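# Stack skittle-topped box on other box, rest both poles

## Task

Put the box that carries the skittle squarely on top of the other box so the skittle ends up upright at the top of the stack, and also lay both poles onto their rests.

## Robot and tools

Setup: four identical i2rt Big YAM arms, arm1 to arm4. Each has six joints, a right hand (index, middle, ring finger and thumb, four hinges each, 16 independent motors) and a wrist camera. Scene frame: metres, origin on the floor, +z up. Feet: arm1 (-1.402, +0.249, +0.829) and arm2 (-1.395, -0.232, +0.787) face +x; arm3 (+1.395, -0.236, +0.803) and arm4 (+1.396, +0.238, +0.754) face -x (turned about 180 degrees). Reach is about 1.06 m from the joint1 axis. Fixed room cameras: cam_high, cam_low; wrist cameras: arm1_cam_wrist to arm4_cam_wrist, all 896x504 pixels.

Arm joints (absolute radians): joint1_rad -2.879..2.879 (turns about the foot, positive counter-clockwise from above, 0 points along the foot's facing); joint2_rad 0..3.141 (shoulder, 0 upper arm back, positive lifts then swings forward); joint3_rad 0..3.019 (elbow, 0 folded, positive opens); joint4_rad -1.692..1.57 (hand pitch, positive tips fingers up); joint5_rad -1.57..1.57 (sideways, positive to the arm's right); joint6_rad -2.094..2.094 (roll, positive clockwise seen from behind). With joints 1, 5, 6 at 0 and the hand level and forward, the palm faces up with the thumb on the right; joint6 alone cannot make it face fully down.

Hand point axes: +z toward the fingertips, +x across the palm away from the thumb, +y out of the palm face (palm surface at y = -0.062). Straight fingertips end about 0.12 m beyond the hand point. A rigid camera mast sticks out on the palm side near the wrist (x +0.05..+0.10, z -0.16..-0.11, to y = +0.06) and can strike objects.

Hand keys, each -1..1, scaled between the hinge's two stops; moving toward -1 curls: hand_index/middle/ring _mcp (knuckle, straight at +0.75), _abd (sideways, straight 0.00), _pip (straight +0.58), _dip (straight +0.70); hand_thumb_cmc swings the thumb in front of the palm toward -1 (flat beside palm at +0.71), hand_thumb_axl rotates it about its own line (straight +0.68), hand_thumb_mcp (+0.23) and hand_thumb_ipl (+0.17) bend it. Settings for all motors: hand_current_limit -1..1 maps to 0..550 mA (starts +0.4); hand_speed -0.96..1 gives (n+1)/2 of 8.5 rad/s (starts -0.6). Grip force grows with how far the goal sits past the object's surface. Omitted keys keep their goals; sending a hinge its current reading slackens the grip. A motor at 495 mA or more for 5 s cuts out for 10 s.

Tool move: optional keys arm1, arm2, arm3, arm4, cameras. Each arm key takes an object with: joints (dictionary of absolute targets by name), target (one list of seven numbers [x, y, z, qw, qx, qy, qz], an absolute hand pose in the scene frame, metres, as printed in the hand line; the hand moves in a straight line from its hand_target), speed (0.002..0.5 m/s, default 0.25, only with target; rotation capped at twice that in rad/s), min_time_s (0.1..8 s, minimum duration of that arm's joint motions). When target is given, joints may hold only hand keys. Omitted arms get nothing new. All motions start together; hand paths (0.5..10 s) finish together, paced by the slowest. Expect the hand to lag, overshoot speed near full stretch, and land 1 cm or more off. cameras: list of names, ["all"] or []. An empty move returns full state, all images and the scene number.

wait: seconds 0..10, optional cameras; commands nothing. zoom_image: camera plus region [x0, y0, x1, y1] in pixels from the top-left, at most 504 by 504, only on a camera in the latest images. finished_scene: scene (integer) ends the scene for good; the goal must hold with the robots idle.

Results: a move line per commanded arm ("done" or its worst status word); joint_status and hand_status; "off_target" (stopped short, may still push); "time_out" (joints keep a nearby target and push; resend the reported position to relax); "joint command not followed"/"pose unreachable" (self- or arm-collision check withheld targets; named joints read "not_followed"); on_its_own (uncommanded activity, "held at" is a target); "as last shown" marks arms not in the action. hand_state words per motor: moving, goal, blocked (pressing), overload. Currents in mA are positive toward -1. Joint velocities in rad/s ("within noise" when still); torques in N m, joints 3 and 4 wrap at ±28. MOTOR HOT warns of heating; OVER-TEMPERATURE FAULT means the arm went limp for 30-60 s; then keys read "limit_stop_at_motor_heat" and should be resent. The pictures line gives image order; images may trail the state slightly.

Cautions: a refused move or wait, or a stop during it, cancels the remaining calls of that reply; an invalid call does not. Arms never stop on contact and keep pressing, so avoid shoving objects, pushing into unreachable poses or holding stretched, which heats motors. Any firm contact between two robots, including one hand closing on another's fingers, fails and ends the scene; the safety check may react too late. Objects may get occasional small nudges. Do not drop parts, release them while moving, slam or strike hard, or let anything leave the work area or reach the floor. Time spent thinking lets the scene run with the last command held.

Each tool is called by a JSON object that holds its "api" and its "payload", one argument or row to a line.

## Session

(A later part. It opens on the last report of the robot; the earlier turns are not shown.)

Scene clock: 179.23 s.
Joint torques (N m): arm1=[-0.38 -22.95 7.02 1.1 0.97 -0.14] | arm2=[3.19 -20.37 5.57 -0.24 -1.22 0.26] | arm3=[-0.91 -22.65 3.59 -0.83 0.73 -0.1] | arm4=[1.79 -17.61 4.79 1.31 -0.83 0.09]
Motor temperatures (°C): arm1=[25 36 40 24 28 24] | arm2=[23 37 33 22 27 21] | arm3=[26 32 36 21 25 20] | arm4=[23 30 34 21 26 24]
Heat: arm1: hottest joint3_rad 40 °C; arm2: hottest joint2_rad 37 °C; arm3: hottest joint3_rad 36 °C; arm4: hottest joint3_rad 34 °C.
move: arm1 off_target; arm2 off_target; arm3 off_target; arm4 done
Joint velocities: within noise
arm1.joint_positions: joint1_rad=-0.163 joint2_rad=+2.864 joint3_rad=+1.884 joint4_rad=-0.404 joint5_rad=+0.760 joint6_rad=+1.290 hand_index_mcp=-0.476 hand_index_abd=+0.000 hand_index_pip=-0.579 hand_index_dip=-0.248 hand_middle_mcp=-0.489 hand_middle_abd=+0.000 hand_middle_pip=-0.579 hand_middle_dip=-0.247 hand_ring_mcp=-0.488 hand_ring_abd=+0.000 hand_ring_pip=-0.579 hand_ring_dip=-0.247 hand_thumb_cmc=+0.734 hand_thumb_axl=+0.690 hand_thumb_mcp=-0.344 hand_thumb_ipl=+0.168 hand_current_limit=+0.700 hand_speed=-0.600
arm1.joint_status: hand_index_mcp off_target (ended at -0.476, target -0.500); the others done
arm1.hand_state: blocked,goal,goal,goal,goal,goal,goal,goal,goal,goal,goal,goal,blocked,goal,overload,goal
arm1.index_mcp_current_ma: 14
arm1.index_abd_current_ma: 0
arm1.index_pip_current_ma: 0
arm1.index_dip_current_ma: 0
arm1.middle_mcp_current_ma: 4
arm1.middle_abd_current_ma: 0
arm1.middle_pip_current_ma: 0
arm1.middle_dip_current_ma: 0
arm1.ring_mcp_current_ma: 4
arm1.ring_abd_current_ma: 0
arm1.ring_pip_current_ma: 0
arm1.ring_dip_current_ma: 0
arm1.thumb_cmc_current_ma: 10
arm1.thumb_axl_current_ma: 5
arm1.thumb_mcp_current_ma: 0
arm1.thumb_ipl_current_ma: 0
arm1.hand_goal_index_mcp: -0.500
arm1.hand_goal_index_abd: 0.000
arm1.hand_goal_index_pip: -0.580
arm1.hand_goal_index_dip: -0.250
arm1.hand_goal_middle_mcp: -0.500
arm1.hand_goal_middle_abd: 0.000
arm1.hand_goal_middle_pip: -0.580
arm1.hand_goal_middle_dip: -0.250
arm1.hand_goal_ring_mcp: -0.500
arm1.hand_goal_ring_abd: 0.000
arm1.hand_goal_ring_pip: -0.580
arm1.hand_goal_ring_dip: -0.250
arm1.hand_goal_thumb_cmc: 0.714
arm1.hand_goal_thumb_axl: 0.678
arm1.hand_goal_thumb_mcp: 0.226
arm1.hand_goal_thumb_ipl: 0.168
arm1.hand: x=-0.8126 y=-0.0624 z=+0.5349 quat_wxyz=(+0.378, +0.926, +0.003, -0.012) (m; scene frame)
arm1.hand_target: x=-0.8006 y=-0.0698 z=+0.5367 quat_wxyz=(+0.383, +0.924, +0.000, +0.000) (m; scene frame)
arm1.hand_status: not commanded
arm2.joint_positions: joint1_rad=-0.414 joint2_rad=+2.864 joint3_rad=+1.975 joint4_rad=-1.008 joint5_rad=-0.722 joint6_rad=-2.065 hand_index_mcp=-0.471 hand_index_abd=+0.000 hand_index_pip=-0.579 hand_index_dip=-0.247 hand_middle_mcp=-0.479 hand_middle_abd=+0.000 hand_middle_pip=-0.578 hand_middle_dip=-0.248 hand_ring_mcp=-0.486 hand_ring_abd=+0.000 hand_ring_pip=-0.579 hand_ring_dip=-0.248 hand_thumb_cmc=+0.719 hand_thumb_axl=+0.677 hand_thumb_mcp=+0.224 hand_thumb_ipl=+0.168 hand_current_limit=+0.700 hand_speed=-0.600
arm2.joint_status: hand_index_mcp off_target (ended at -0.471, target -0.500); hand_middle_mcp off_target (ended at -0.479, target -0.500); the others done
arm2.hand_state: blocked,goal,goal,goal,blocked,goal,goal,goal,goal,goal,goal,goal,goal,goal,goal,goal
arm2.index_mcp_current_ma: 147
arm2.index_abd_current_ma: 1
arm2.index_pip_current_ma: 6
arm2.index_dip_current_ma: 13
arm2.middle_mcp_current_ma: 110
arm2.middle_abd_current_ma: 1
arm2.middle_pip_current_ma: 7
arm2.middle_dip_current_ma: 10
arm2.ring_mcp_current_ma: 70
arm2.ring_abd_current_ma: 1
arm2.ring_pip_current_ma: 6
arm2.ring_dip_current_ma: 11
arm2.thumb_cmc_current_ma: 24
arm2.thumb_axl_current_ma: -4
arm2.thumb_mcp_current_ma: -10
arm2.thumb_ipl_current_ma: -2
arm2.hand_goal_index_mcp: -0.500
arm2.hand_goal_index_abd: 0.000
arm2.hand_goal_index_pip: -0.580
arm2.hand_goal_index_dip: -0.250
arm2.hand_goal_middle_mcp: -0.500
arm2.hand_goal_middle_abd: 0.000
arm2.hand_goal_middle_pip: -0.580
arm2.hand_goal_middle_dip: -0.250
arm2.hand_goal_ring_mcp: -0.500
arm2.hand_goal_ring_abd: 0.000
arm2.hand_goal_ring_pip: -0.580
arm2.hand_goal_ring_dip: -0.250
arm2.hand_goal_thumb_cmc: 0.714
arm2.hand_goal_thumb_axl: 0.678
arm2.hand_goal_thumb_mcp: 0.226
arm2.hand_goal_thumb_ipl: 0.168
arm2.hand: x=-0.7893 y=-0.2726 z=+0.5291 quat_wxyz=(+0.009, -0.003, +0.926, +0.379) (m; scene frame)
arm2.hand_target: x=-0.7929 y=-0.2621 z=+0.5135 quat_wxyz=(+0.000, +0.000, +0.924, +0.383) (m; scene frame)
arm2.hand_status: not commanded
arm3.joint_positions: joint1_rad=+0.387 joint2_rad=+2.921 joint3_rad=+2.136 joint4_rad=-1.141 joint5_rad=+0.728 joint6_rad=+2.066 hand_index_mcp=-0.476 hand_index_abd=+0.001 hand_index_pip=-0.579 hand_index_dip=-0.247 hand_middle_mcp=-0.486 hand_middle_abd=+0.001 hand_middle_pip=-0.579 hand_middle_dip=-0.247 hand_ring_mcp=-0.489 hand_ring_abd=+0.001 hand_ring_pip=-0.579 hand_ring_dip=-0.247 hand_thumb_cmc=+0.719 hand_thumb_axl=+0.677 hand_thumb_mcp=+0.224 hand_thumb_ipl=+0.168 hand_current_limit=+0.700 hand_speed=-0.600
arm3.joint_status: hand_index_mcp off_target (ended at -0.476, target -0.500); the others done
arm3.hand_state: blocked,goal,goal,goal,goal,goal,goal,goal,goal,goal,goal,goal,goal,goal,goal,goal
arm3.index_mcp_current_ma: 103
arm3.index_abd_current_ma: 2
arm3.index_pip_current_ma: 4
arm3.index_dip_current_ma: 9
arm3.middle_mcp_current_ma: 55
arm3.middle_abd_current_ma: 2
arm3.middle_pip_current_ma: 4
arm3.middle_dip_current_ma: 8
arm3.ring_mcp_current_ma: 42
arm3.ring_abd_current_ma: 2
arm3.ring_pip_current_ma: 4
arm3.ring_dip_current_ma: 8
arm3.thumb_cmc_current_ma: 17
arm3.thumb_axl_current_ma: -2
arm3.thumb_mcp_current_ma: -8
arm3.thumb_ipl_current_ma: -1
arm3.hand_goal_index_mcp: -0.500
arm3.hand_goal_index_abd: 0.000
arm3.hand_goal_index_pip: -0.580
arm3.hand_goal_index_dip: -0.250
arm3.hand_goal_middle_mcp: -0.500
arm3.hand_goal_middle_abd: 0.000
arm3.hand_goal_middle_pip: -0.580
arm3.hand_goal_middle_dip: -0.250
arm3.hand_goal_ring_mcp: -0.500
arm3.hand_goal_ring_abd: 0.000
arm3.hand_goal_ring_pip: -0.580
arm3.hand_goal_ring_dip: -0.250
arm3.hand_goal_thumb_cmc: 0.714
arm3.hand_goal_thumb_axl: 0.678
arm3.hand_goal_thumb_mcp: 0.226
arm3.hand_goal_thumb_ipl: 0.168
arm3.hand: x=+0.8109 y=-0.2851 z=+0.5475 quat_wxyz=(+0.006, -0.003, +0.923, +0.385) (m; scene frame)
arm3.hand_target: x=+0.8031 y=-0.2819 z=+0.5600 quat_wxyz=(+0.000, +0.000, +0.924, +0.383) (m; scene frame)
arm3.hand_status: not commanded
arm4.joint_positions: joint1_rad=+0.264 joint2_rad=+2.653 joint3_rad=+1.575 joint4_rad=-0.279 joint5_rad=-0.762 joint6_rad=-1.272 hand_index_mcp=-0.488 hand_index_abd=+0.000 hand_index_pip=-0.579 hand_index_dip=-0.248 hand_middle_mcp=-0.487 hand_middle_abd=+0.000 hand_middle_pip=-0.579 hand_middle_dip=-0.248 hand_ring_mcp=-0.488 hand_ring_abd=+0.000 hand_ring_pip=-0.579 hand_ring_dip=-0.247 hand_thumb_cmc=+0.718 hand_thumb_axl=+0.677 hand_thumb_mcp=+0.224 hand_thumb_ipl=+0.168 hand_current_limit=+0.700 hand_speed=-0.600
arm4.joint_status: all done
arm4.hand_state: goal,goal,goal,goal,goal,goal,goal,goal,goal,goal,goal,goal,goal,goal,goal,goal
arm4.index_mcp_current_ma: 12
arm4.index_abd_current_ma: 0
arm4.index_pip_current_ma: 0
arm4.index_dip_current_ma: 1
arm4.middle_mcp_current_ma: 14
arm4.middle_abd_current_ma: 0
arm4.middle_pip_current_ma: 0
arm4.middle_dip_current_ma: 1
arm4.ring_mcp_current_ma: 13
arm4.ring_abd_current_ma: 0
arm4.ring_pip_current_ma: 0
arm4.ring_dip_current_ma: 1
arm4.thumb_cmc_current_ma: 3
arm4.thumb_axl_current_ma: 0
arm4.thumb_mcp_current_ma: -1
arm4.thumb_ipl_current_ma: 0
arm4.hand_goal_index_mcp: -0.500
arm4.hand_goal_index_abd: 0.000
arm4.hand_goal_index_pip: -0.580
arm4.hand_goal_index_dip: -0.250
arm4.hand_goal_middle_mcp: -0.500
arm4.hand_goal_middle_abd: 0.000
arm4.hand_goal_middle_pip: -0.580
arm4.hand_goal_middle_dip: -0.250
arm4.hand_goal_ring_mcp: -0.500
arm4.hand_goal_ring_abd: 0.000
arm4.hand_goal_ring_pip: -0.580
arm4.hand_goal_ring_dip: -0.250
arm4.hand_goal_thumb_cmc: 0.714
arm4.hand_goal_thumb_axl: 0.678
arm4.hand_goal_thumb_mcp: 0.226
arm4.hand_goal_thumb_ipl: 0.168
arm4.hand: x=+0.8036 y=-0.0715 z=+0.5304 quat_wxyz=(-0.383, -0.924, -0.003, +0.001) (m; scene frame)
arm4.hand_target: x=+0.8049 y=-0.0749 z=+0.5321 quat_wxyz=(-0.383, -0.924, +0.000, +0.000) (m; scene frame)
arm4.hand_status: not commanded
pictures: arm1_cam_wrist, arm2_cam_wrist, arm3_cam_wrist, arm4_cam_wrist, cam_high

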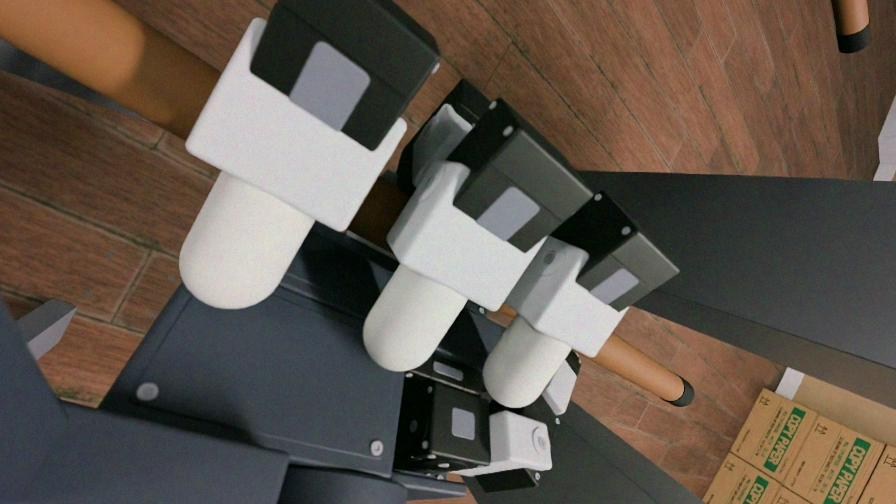

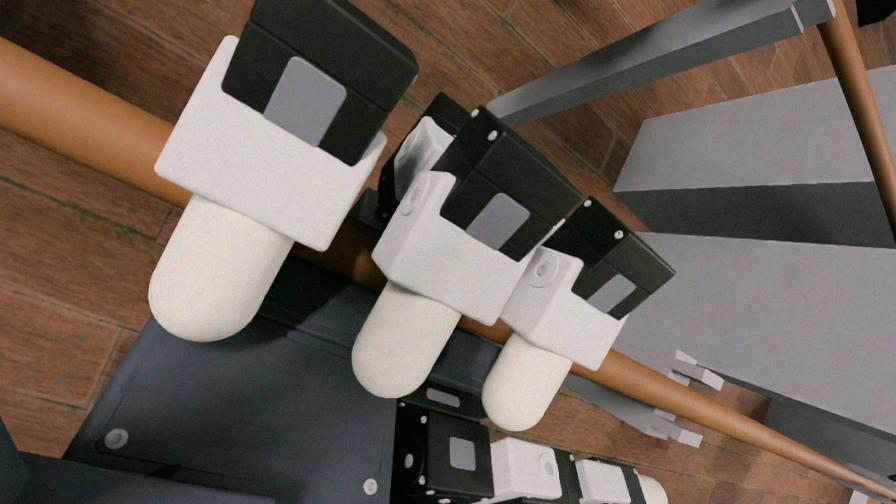

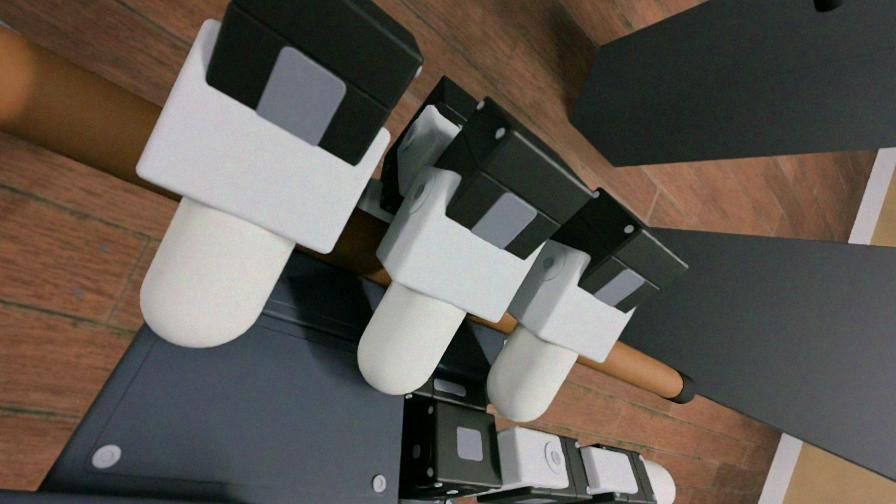

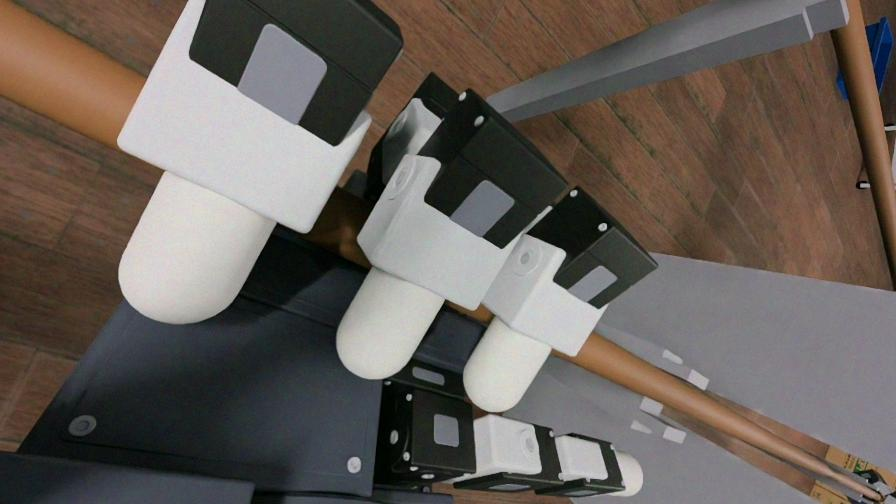

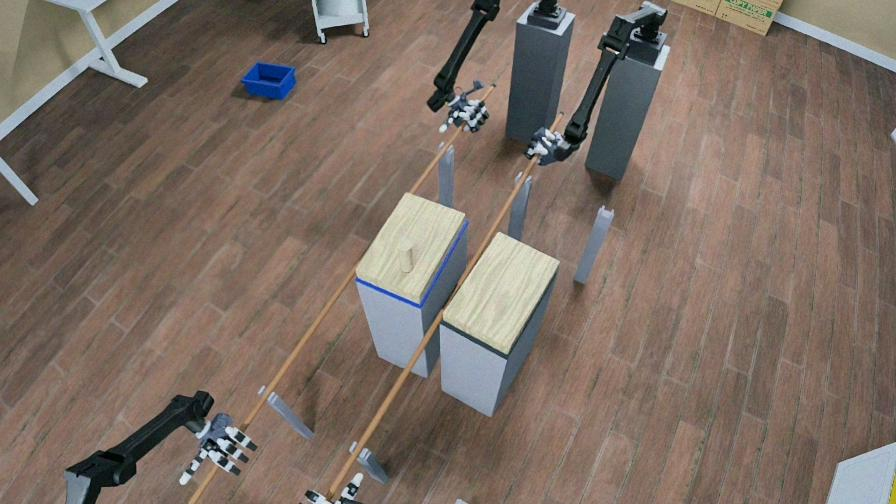

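{"api": "move", "payload": {
  "arm1": {"target":[-0.80,-0.068,0.628,0.3827,0.9239,0,0],"speed":0.06},
  "arm4": {"target":[0.805,-0.075,0.605,0.3827,0.9239,0,0],"speed":0.06},
  "arm2": {"target":[-0.792,-0.262,0.620,0,0,0.9239,0.3827],"speed":0.06},
  "arm3": {"target":[0.803,-0.282,0.638,0,0,0.9239,0.3827],"speed":0.06},
  "cameras": ["cam_high","cam_low"]
}}

Scene clock: 212.07 s.
Joint torques (N m): arm1=[-0.03 -26.4 4.14 0.23 1.03 -0.11] | arm2=[2.73 -24 4.48 -1.05 -1.14 0.23] | arm3=[-1.08 -24 3.93 -1.88 0.72 -0.1] | arm4=[1.61 -18.43 5.14 0.64 -0.97 0]
Motor temperatures (°C): arm1=[25 37 39 24 28 24] | arm2=[23 36 31 22 28 21] | arm3=[26 33 34 21 25 20] | arm4=[23 31 31 21 26 24]
Heat: arm1: hottest joint3_rad 39 °C; arm2: hottest joint2_rad 36 °C; arm3: hottest joint3_rad 34 °C; arm4: hottest joint2_rad 31 °C.
move: arm1 off_target; arm2 off_target; arm3 off_target; arm4 off_target
Joint velocities: within noise
arm1.joint_positions: joint1_rad=-0.165 joint2_rad=+2.694 joint3_rad=+1.767 joint4_rad=-0.431 joint5_rad=+0.758 joint6_rad=+1.290 hand_index_mcp=-0.479 hand_index_abd=+0.000 hand_index_pip=-0.579 hand_index_dip=-0.248 hand_middle_mcp=-0.489 hand_middle_abd=+0.000 hand_middle_pip=-0.579 hand_middle_dip=-0.247 hand_ring_mcp=-0.488 hand_ring_abd=+0.000 hand_ring_pip=-0.579 hand_ring_dip=-0.247 hand_thumb_cmc=+0.736 hand_thumb_axl=+0.691 hand_thumb_mcp=-0.357 hand_thumb_ipl=+0.168 hand_current_limit=+0.700 hand_speed=-0.600
arm1.joint_status: not commanded
arm1.hand_state: blocked,goal,goal,goal,goal,goal,goal,goal,goal,goal,goal,goal,blocked,goal,overload,goal
arm1.index_mcp_current_ma: 11
arm1.index_abd_current_ma: 0
arm1.index_pip_current_ma: 0
arm1.index_dip_current_ma: 0
arm1.middle_mcp_current_ma: 4
arm1.middle_abd_current_ma: 0
arm1.middle_pip_current_ma: 0
arm1.middle_dip_current_ma: 0
arm1.ring_mcp_current_ma: 4
arm1.ring_abd_current_ma: 0
arm1.ring_pip_current_ma: 0
arm1.ring_dip_current_ma: 0
arm1.thumb_cmc_current_ma: 11
arm1.thumb_axl_current_ma: 6
arm1.thumb_mcp_current_ma: 0
arm1.thumb_ipl_current_ma: 0
arm1.hand_goal_index_mcp: -0.500
arm1.hand_goal_index_abd: 0.000
arm1.hand_goal_index_pip: -0.580
arm1.hand_goal_index_dip: -0.250
arm1.hand_goal_middle_mcp: -0.500
arm1.hand_goal_middle_abd: 0.000
arm1.hand_goal_middle_pip: -0.580
arm1.hand_goal_middle_dip: -0.250
arm1.hand_goal_ring_mcp: -0.500
arm1.hand_goal_ring_abd: 0.000
arm1.hand_goal_ring_pip: -0.580
arm1.hand_goal_ring_dip: -0.250
arm1.hand_goal_thumb_cmc: 0.714
arm1.hand_goal_thumb_axl: 0.678
arm1.hand_goal_thumb_mcp: 0.226
arm1.hand_goal_thumb_ipl: 0.168
arm1.hand: x=-0.8040 y=-0.0653 z=+0.6114 quat_wxyz=(+0.380, +0.925, -0.003, +0.000) (m; scene frame)
arm1.hand_target: x=-0.7999 y=-0.0681 z=+0.6278 quat_wxyz=(+0.383, +0.924, +0.000, +0.000) (m; scene frame)
arm1.hand_status: off_target (0.017 m and 0.4 deg from the pose sent, 0.094 m and 1.5 deg at the start)
arm2.joint_positions: joint1_rad=-0.414 joint2_rad=+2.679 joint3_rad=+1.813 joint4_rad=-1.051 joint5_rad=-0.724 joint6_rad=-2.064 hand_index_mcp=-0.487 hand_index_abd=+0.000 hand_index_pip=-0.579 hand_index_dip=-0.247 hand_middle_mcp=-0.487 hand_middle_abd=+0.000 hand_middle_pip=-0.578 hand_middle_dip=-0.248 hand_ring_mcp=-0.484 hand_ring_abd=+0.000 hand_ring_pip=-0.579 hand_ring_dip=-0.248 hand_thumb_cmc=+0.719 hand_thumb_axl=+0.677 hand_thumb_mcp=+0.224 hand_thumb_ipl=+0.168 hand_current_limit=+0.700 hand_speed=-0.600
arm2.joint_status: not commanded
arm2.hand_state: goal,goal,goal,goal,goal,goal,goal,goal,goal,goal,goal,goal,goal,goal,goal,goal
arm2.index_mcp_current_ma: 64
arm2.index_abd_current_ma: 1
arm2.index_pip_current_ma: 6
arm2.index_dip_current_ma: 13
arm2.middle_mcp_current_ma: 68
arm2.middle_abd_current_ma: 1
arm2.middle_pip_current_ma: 7
arm2.middle_dip_current_ma: 10
arm2.ring_mcp_current_ma: 82
arm2.ring_abd_current_ma: 1
arm2.ring_pip_current_ma: 6
arm2.ring_dip_current_ma: 11
arm2.thumb_cmc_current_ma: 25
arm2.thumb_axl_current_ma: -4
arm2.thumb_mcp_current_ma: -10
arm2.thumb_ipl_current_ma: -2
arm2.hand_goal_index_mcp: -0.500
arm2.hand_goal_index_abd: 0.000
arm2.hand_goal_index_pip: -0.580
arm2.hand_goal_index_dip: -0.250
arm2.hand_goal_middle_mcp: -0.500
arm2.hand_goal_middle_abd: 0.000
arm2.hand_goal_middle_pip: -0.580
arm2.hand_goal_middle_dip: -0.250
arm2.hand_goal_ring_mcp: -0.500
arm2.hand_goal_ring_abd: 0.000
arm2.hand_goal_ring_pip: -0.580
arm2.hand_goal_ring_dip: -0.250
arm2.hand_goal_thumb_cmc: 0.714
arm2.hand_goal_thumb_axl: 0.678
arm2.hand_goal_thumb_mcp: 0.226
arm2.hand_goal_thumb_ipl: 0.168
arm2.hand: x=-0.7985 y=-0.2688 z=+0.6060 quat_wxyz=(+0.001, +0.001, +0.924, +0.383) (m; scene frame)
arm2.hand_target: x=-0.7921 y=-0.2620 z=+0.6197 quat_wxyz=(+0.000, +0.000, +0.924, +0.383) (m; scene frame)
arm2.hand_status: off_target (0.017 m and 0.2 deg from the pose sent, 0.091 m and 1.2 deg at the start)
arm3.joint_positions: joint1_rad=+0.387 joint2_rad=+2.760 joint3_rad=+1.998 joint4_rad=-1.158 joint5_rad=+0.728 joint6_rad=+2.066 hand_index_mcp=-0.476 hand_index_abd=+0.001 hand_index_pip=-0.579 hand_index_dip=-0.247 hand_middle_mcp=-0.486 hand_middle_abd=+0.001 hand_middle_pip=-0.579 hand_middle_dip=-0.247 hand_ring_mcp=-0.489 hand_ring_abd=+0.001 hand_ring_pip=-0.579 hand_ring_dip=-0.247 hand_thumb_cmc=+0.719 hand_thumb_axl=+0.677 hand_thumb_mcp=+0.224 hand_thumb_ipl=+0.168 hand_current_limit=+0.700 hand_speed=-0.600
arm3.joint_status: not commanded
arm3.hand_state: blocked,goal,goal,goal,goal,goal,goal,goal,goal,goal,goal,goal,goal,goal,goal,goal
arm3.index_mcp_current_ma: 103
arm3.index_abd_current_ma: 2
arm3.index_pip_current_ma: 4
arm3.index_dip_current_ma: 9
arm3.middle_mcp_current_ma: 55
arm3.middle_abd_current_ma: 2
arm3.middle_pip_current_ma: 4
arm3.middle_dip_current_ma: 8
arm3.ring_mcp_current_ma: 42
arm3.ring_abd_current_ma: 2
arm3.ring_pip_current_ma: 4
arm3.ring_dip_current_ma: 8
arm3.thumb_cmc_current_ma: 17
arm3.thumb_axl_current_ma: -2
arm3.thumb_mcp_current_ma: -8
arm3.thumb_ipl_current_ma: -1
arm3.hand_goal_index_mcp: -0.500
arm3.hand_goal_index_abd: 0.000
arm3.hand_goal_index_pip: -0.580
arm3.hand_goal_index_dip: -0.250
arm3.hand_goal_middle_mcp: -0.500
arm3.hand_goal_middle_abd: 0.000
arm3.hand_goal_middle_pip: -0.580
arm3.hand_goal_middle_dip: -0.250
arm3.hand_goal_ring_mcp: -0.500
arm3.hand_goal_ring_abd: 0.000
arm3.hand_goal_ring_pip: -0.580
arm3.hand_goal_ring_dip: -0.250
arm3.hand_goal_thumb_cmc: 0.714
arm3.hand_goal_thumb_axl: 0.678
arm3.hand_goal_thumb_mcp: 0.226
arm3.hand_goal_thumb_ipl: 0.168
arm3.hand: x=+0.8115 y=-0.2845 z=+0.6143 quat_wxyz=(+0.004, -0.002, +0.923, +0.384) (m; scene frame)
arm3.hand_target: x=+0.8031 y=-0.2818 z=+0.6375 quat_wxyz=(+0.000, +0.000, +0.924, +0.383) (m; scene frame)
arm3.hand_status: off_target (0.025 m and 0.6 deg from the pose sent, 0.091 m and 0.9 deg at the start)
arm4.joint_positions: joint1_rad=+0.264 joint2_rad=+2.504 joint3_rad=+1.485 joint4_rad=-0.336 joint5_rad=-0.757 joint6_rad=-1.267 hand_index_mcp=-0.489 hand_index_abd=+0.000 hand_index_pip=-0.579 hand_index_dip=-0.248 hand_middle_mcp=-0.487 hand_middle_abd=+0.000 hand_middle_pip=-0.579 hand_middle_dip=-0.248 hand_ring_mcp=-0.487 hand_ring_abd=+0.000 hand_ring_pip=-0.579 hand_ring_dip=-0.247 hand_thumb_cmc=+0.718 hand_thumb_axl=+0.677 hand_thumb_mcp=+0.224 hand_thumb_ipl=+0.168 hand_current_limit=+0.700 hand_speed=-0.600
arm4.joint_status: not commanded
arm4.hand_state: goal,goal,goal,goal,goal,goal,goal,goal,goal,goal,goal,goal,goal,goal,goal,goal
arm4.index_mcp_current_ma: 11
arm4.index_abd_current_ma: 0
arm4.index_pip_current_ma: 0
arm4.index_dip_current_ma: 1
arm4.middle_mcp_current_ma: 14
arm4.middle_abd_current_ma: 0
arm4.middle_pip_current_ma: 0
arm4.middle_dip_current_ma: 1
arm4.ring_mcp_current_ma: 13
arm4.ring_abd_current_ma: 0
arm4.ring_pip_current_ma: 0
arm4.ring_dip_current_ma: 1
arm4.thumb_cmc_current_ma: 3
arm4.thumb_axl_current_ma: 0
arm4.thumb_mcp_current_ma: -1
arm4.thumb_ipl_current_ma: 0
arm4.hand_goal_index_mcp: -0.500
arm4.hand_goal_index_abd: 0.000
arm4.hand_goal_index_pip: -0.580
arm4.hand_goal_index_dip: -0.250
arm4.hand_goal_middle_mcp: -0.500
arm4.hand_goal_middle_abd: 0.000
arm4.hand_goal_middle_pip: -0.580
arm4.hand_goal_middle_dip: -0.250
arm4.hand_goal_ring_mcp: -0.500
arm4.hand_goal_ring_abd: 0.000
arm4.hand_goal_ring_pip: -0.580
arm4.hand_goal_ring_dip: -0.250
arm4.hand_goal_thumb_cmc: 0.714
arm4.hand_goal_thumb_axl: 0.678
arm4.hand_goal_thumb_mcp: 0.226
arm4.hand_goal_thumb_ipl: 0.168
arm4.hand: x=+0.8045 y=-0.0707 z=+0.5941 quat_wxyz=(-0.381, -0.925, -0.001, +0.002) (m; scene frame)
arm4.hand_target: x=+0.8050 y=-0.0751 z=+0.6049 quat_wxyz=(-0.383, -0.924, +0.000, +0.000) (m; scene frame)
arm4.hand_status: off_target (0.012 m and 0.3 deg from the pose sent, 0.075 m and 0.3 deg at the start)
pictures: cam_high, cam_low

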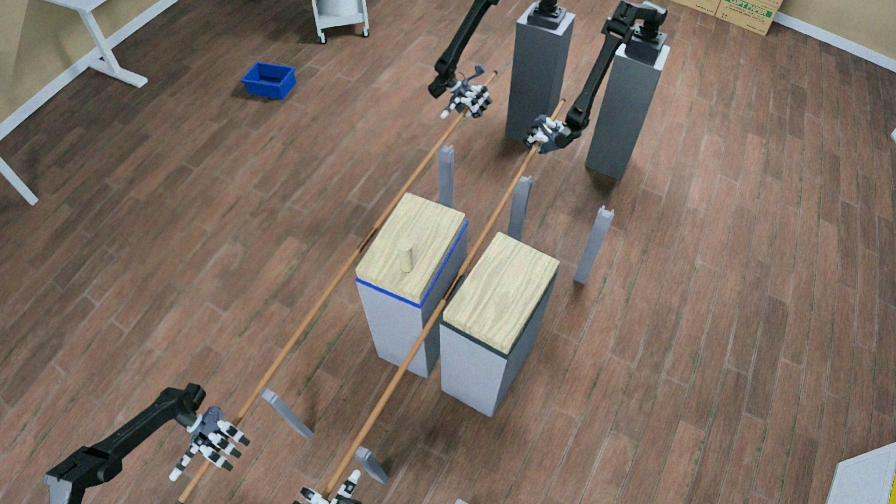

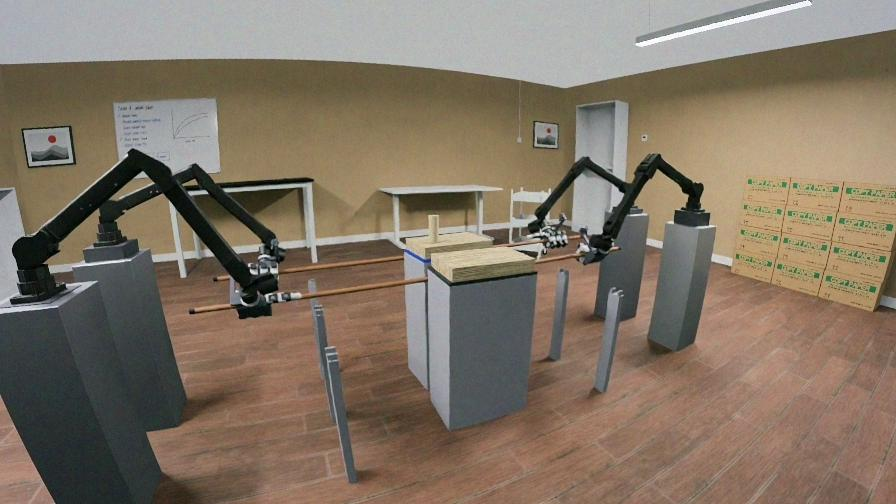

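{"api": "move", "payload": {
  "arm1": {"target":[-0.80,-0.133,0.70,0.3825,0.9235,0.0270,0.0112],"speed":0.06},
  "arm4": {"target":[0.805,-0.038,0.689,0.3825,0.9235,0.0270,0.0112],"speed":0.06},
  "arm2": {"target":[-0.792,-0.326,0.692,-0.0112,-0.0270,0.9235,0.3825],"speed":0.06},
  "arm3": {"target":[0.803,-0.233,0.718,-0.0112,-0.0270,0.9235,0.3825],"speed":0.06},
  "cameras": ["cam_high","cam_low","arm1_cam_wrist","arm2_cam_wrist","arm3_cam_wrist","arm4_cam_wrist"]
}}

{"api": "zoom_image", "payload": {
  "camera": "cam_high",
  "region": [340, 180, 480, 320]
}}

{"api": "zoom_image", "payload": {
  "camera": "cam_low",
  "region": [395, 205, 545, 305]
}}

Scene clock: 222.77 s.
Joint torques (N m): arm1=[-0.15 -26.46 4.64 1.51 0.96 -0.26] | arm2=[0.67 -23.88 7.17 -1.36 -0.9 0.03] | arm3=[-1.55 -22.36 3.93 -0.62 0.85 -0.18] | arm4=[-0.09 -18.08 6.27 0.44 -1.18 -0.27]
Motor temperatures (°C): arm1=[25 37 38 24 28 24] | arm2=[23 37 31 22 27 21] | arm3=[26 36 34 21 25 20] | arm4=[23 31 31 21 26 24]
Heat: arm1: hottest joint3_rad 38 °C; arm2: hottest joint2_rad 37 °C; arm3: hottest joint2_rad 36 °C; arm4: hottest joint2_rad 31 °C.
move: arm1 off_target; arm2 off_target; arm3 off_target; arm4 off_target
Joint velocities: within noise
arm1.joint_positions: joint1_rad=-0.265 joint2_rad=+2.540 joint3_rad=+1.672 joint4_rad=-0.376 joint5_rad=+0.715 joint6_rad=+1.098 hand_index_mcp=-0.480 hand_index_abd=+0.000 hand_index_pip=-0.579 hand_index_dip=-0.248 hand_middle_mcp=-0.489 hand_middle_abd=+0.000 hand_middle_pip=-0.579 hand_middle_dip=-0.247 hand_ring_mcp=-0.488 hand_ring_abd=+0.000 hand_ring_pip=-0.579 hand_ring_dip=-0.247 hand_thumb_cmc=+0.736 hand_thumb_axl=+0.691 hand_thumb_mcp=-0.377 hand_thumb_ipl=+0.168 hand_current_limit=+0.700 hand_speed=-0.600
arm1.joint_status: not commanded
arm1.hand_state: blocked,goal,goal,goal,goal,goal,goal,goal,goal,goal,goal,goal,blocked,goal,overload,goal
arm1.index_mcp_current_ma: 11
arm1.index_abd_current_ma: 0
arm1.index_pip_current_ma: 0
arm1.index_dip_current_ma: 0
arm1.middle_mcp_current_ma: 4
arm1.middle_abd_current_ma: 0
arm1.middle_pip_current_ma: 0
arm1.middle_dip_current_ma: 0
arm1.ring_mcp_current_ma: 4
arm1.ring_abd_current_ma: 0
arm1.ring_pip_current_ma: 0
arm1.ring_dip_current_ma: 0
arm1.thumb_cmc_current_ma: 11
arm1.thumb_axl_current_ma: 6
arm1.thumb_mcp_current_ma: 0
arm1.thumb_ipl_current_ma: 0
arm1.hand_goal_index_mcp: -0.500
arm1.hand_goal_index_abd: 0.000
arm1.hand_goal_index_pip: -0.580
arm1.hand_goal_index_dip: -0.250
arm1.hand_goal_middle_mcp: -0.500
arm1.hand_goal_middle_abd: 0.000
arm1.hand_goal_middle_pip: -0.580
arm1.hand_goal_middle_dip: -0.250
arm1.hand_goal_ring_mcp: -0.500
arm1.hand_goal_ring_abd: 0.000
arm1.hand_goal_ring_pip: -0.580
arm1.hand_goal_ring_dip: -0.250
arm1.hand_goal_thumb_cmc: 0.714
arm1.hand_goal_thumb_axl: 0.678
arm1.hand_goal_thumb_mcp: 0.226
arm1.hand_goal_thumb_ipl: 0.168
arm1.hand: x=-0.8056 y=-0.1286 z=+0.6822 quat_wxyz=(+0.376, +0.926, +0.023, +0.003) (m; scene frame)
arm1.hand_target: x=-0.8001 y=-0.1330 z=+0.6999 quat_wxyz=(+0.383, +0.923, +0.027, +0.011) (m; scene frame)
arm1.hand_status: off_target (0.019 m and 1.3 deg from the pose sent, 0.112 m and 3.7 deg at the start)
arm2.joint_positions: joint1_rad=-0.472 joint2_rad=+2.564 joint3_rad=+1.813 joint4_rad=-1.226 joint5_rad=-0.661 joint6_rad=-2.097 hand_index_mcp=-0.487 hand_index_abd=+0.000 hand_index_pip=-0.579 hand_index_dip=-0.247 hand_middle_mcp=-0.487 hand_middle_abd=+0.000 hand_middle_pip=-0.578 hand_middle_dip=-0.248 hand_ring_mcp=-0.478 hand_ring_abd=+0.000 hand_ring_pip=-0.579 hand_ring_dip=-0.248 hand_thumb_cmc=+0.719 hand_thumb_axl=+0.677 hand_thumb_mcp=+0.224 hand_thumb_ipl=+0.168 hand_current_limit=+0.700 hand_speed=-0.600
arm2.joint_status: not commanded
arm2.hand_state: goal,goal,goal,goal,goal,goal,goal,goal,blocked,goal,goal,goal,goal,goal,goal,goal
arm2.index_mcp_current_ma: 64
arm2.index_abd_current_ma: 1
arm2.index_pip_current_ma: 6
arm2.index_dip_current_ma: 13
arm2.middle_mcp_current_ma: 68
arm2.middle_abd_current_ma: 1
arm2.middle_pip_current_ma: 7
arm2.middle_dip_current_ma: 10
arm2.ring_mcp_current_ma: 113
arm2.ring_abd_current_ma: 1
arm2.ring_pip_current_ma: 6
arm2.ring_dip_current_ma: 11
arm2.thumb_cmc_current_ma: 25
arm2.thumb_axl_current_ma: -4
arm2.thumb_mcp_current_ma: -10
arm2.thumb_ipl_current_ma: -2
arm2.hand_goal_index_mcp: -0.500
arm2.hand_goal_index_abd: 0.000
arm2.hand_goal_index_pip: -0.580
arm2.hand_goal_index_dip: -0.250
arm2.hand_goal_middle_mcp: -0.500
arm2.hand_goal_middle_abd: 0.000
arm2.hand_goal_middle_pip: -0.580
arm2.hand_goal_middle_dip: -0.250
arm2.hand_goal_ring_mcp: -0.500
arm2.hand_goal_ring_abd: 0.000
arm2.hand_goal_ring_pip: -0.580
arm2.hand_goal_ring_dip: -0.250
arm2.hand_goal_thumb_cmc: 0.714
arm2.hand_goal_thumb_axl: 0.678
arm2.hand_goal_thumb_mcp: 0.226
arm2.hand_goal_thumb_ipl: 0.168
arm2.hand: x=-0.8025 y=-0.3091 z=+0.6729 quat_wxyz=(-0.022, +0.017, +0.929, +0.368) (m; scene frame)
arm2.hand_target: x=-0.7924 y=-0.3254 z=+0.6921 quat_wxyz=(-0.004, +0.017, +0.932, +0.362) (m; scene frame)
arm2.hand_status: off_target (0.028 m and 5.5 deg from the pose sent, 0.103 m and 3.5 deg at the start; a joint's target at an end of its range on 56 of 71 steps)
arm3.joint_positions: joint1_rad=+0.327 joint2_rad=+2.519 joint3_rad=+1.760 joint4_rad=-1.065 joint5_rad=+0.759 joint6_rad=+1.913 hand_index_mcp=-0.476 hand_index_abd=+0.001 hand_index_pip=-0.579 hand_index_dip=-0.247 hand_middle_mcp=-0.486 hand_middle_abd=+0.001 hand_middle_pip=-0.579 hand_middle_dip=-0.247 hand_ring_mcp=-0.489 hand_ring_abd=+0.001 hand_ring_pip=-0.579 hand_ring_dip=-0.247 hand_thumb_cmc=+0.719 hand_thumb_axl=+0.677 hand_thumb_mcp=+0.224 hand_thumb_ipl=+0.168 hand_current_limit=+0.700 hand_speed=-0.600
arm3.joint_status: not commanded
arm3.hand_state: blocked,goal,goal,goal,goal,goal,goal,goal,goal,goal,goal,goal,goal,goal,goal,goal
arm3.index_mcp_current_ma: 103
arm3.index_abd_current_ma: 2
arm3.index_pip_current_ma: 4
arm3.index_dip_current_ma: 9
arm3.middle_mcp_current_ma: 55
arm3.middle_abd_current_ma: 2
arm3.middle_pip_current_ma: 4
arm3.middle_dip_current_ma: 8
arm3.ring_mcp_current_ma: 42
arm3.ring_abd_current_ma: 2
arm3.ring_pip_current_ma: 4
arm3.ring_dip_current_ma: 8
arm3.thumb_cmc_current_ma: 17
arm3.thumb_axl_current_ma: -2
arm3.thumb_mcp_current_ma: -8
arm3.thumb_ipl_current_ma: -1
arm3.hand_goal_index_mcp: -0.500
arm3.hand_goal_index_abd: 0.000
arm3.hand_goal_index_pip: -0.580
arm3.hand_goal_index_dip: -0.250
arm3.hand_goal_middle_mcp: -0.500
arm3.hand_goal_middle_abd: 0.000
arm3.hand_goal_middle_pip: -0.580
arm3.hand_goal_middle_dip: -0.250
arm3.hand_goal_ring_mcp: -0.500
arm3.hand_goal_ring_abd: 0.000
arm3.hand_goal_ring_pip: -0.580
arm3.hand_goal_ring_dip: -0.250
arm3.hand_goal_thumb_cmc: 0.714
arm3.hand_goal_thumb_axl: 0.678
arm3.hand_goal_thumb_mcp: 0.226
arm3.hand_goal_thumb_ipl: 0.168
arm3.hand: x=+0.8093 y=-0.2394 z=+0.7003 quat_wxyz=(-0.003, -0.030, +0.923, +0.384) (m; scene frame)
arm3.hand_target: x=+0.8031 y=-0.2330 z=+0.7178 quat_wxyz=(-0.011, -0.027, +0.923, +0.383) (m; scene frame)
arm3.hand_status: off_target (0.020 m and 1.0 deg from the pose sent, 0.116 m and 3.3 deg at the start)
arm4.joint_positions: joint1_rad=+0.211 joint2_rad=+2.342 joint3_rad=+1.469 joint4_rad=-0.599 joint5_rad=-0.773 joint6_rad=-1.410 hand_index_mcp=-0.489 hand_index_abd=+0.000 hand_index_pip=-0.579 hand_index_dip=-0.248 hand_middle_mcp=-0.487 hand_middle_abd=+0.000 hand_middle_pip=-0.579 hand_middle_dip=-0.248 hand_ring_mcp=-0.482 hand_ring_abd=+0.000 hand_ring_pip=-0.579 hand_ring_dip=-0.247 hand_thumb_cmc=+0.718 hand_thumb_axl=+0.677 hand_thumb_mcp=+0.224 hand_thumb_ipl=+0.168 hand_current_limit=+0.700 hand_speed=-0.600
arm4.joint_status: not commanded
arm4.hand_state: goal,goal,goal,goal,goal,goal,goal,goal,goal,goal,goal,goal,goal,goal,goal,goal
arm4.index_mcp_current_ma: 11
arm4.index_abd_current_ma: 0
arm4.index_pip_current_ma: 0
arm4.index_dip_current_ma: 1
arm4.middle_mcp_current_ma: 14
arm4.middle_abd_current_ma: 0
arm4.middle_pip_current_ma: 0
arm4.middle_dip_current_ma: 1
arm4.ring_mcp_current_ma: 21
arm4.ring_abd_current_ma: 0
arm4.ring_pip_current_ma: 0
arm4.ring_dip_current_ma: 1
arm4.thumb_cmc_current_ma: 3
arm4.thumb_axl_current_ma: 0
arm4.thumb_mcp_current_ma: -1
arm4.thumb_ipl_current_ma: 0
arm4.hand_goal_index_mcp: -0.500
arm4.hand_goal_index_abd: 0.000
arm4.hand_goal_index_pip: -0.580
arm4.hand_goal_index_dip: -0.250
arm4.hand_goal_middle_mcp: -0.500
arm4.hand_goal_middle_abd: 0.000
arm4.hand_goal_middle_pip: -0.580
arm4.hand_goal_middle_dip: -0.250
arm4.hand_goal_ring_mcp: -0.500
arm4.hand_goal_ring_abd: 0.000
arm4.hand_goal_ring_pip: -0.580
arm4.hand_goal_ring_dip: -0.250
arm4.hand_goal_thumb_cmc: 0.714
arm4.hand_goal_thumb_axl: 0.678
arm4.hand_goal_thumb_mcp: 0.226
arm4.hand_goal_thumb_ipl: 0.168
arm4.hand: x=+0.8046 y=-0.0418 z=+0.6776 quat_wxyz=(-0.379, -0.925, -0.021, -0.016) (m; scene frame)
arm4.hand_target: x=+0.8050 y=-0.0381 z=+0.6887 quat_wxyz=(-0.383, -0.923, -0.027, -0.011) (m; scene frame)
arm4.hand_status: off_target (0.012 m and 1.0 deg from the pose sent, 0.100 m and 3.4 deg at the start)
pictures: arm1_cam_wrist, arm2_cam_wrist, arm3_cam_wrist, arm4_cam_wrist, cam_high, cam_low

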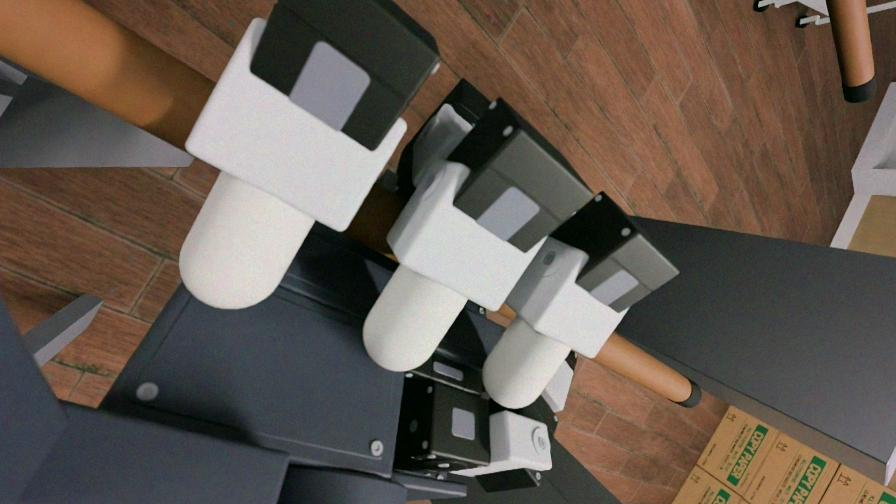

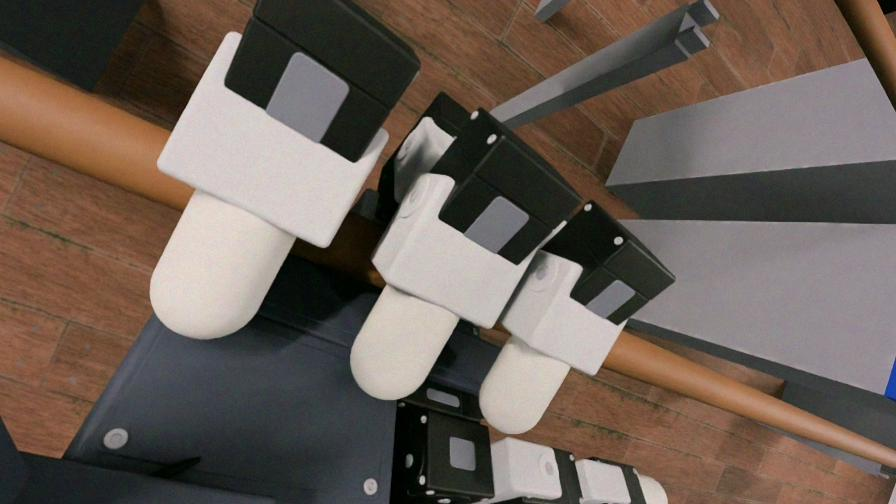

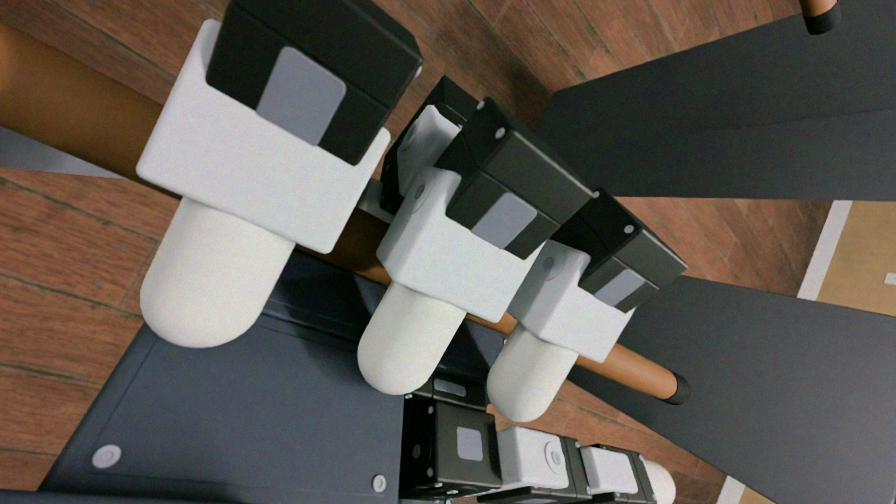

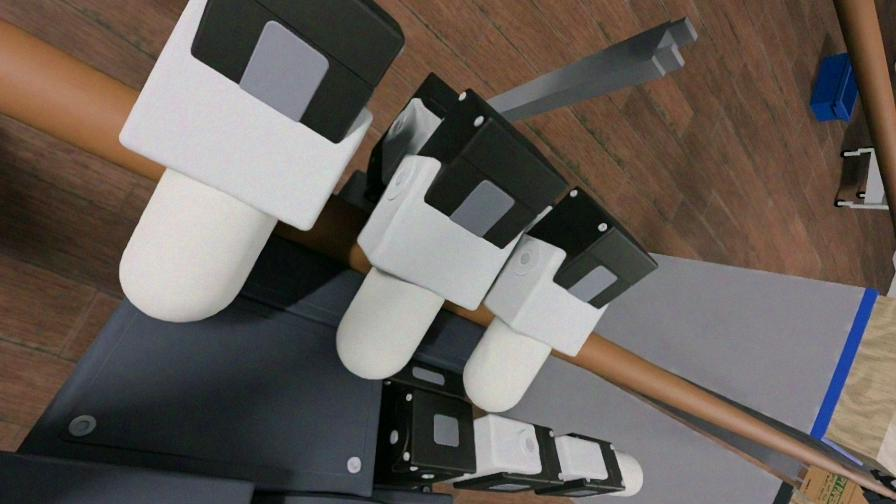

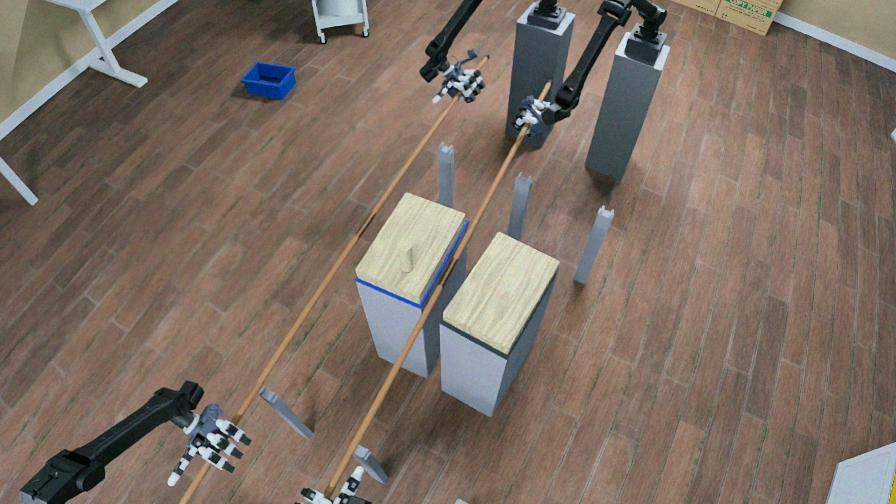

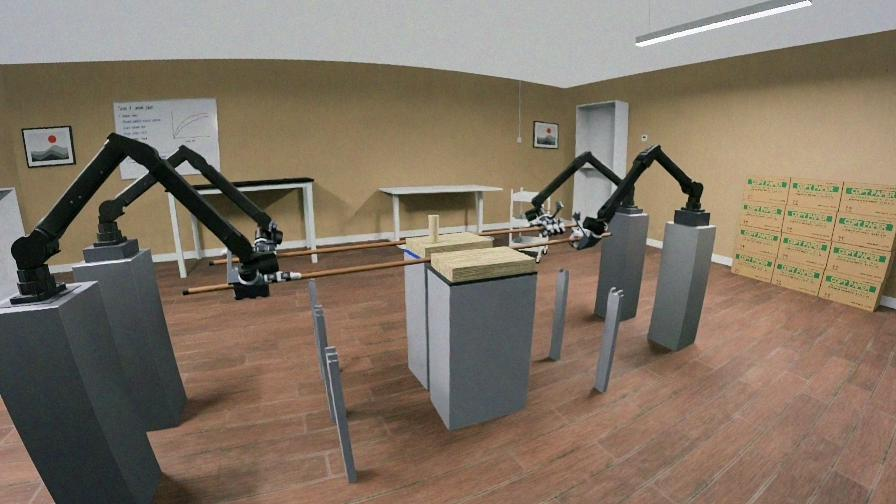

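Scaled by 3.600 from the camera's 896x504 image, which has a finer 1280x720 frame.

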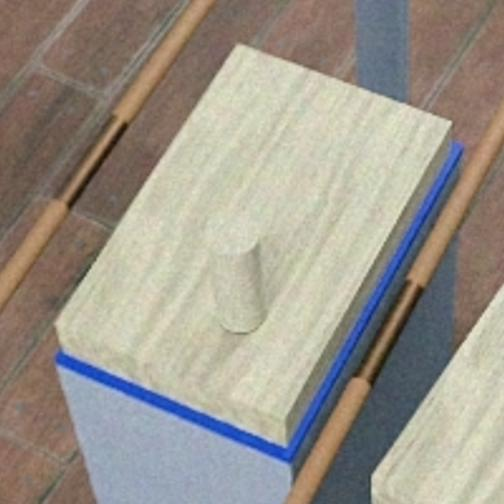

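Scaled by 3.360 from the camera's 896x504 image, which has a finer 1280x720 frame.

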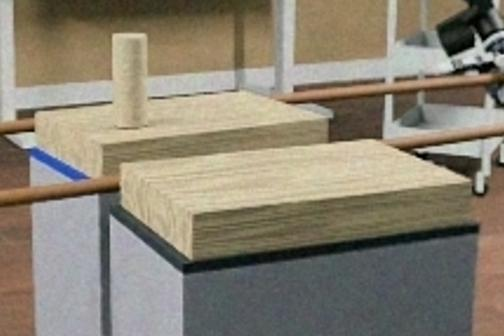

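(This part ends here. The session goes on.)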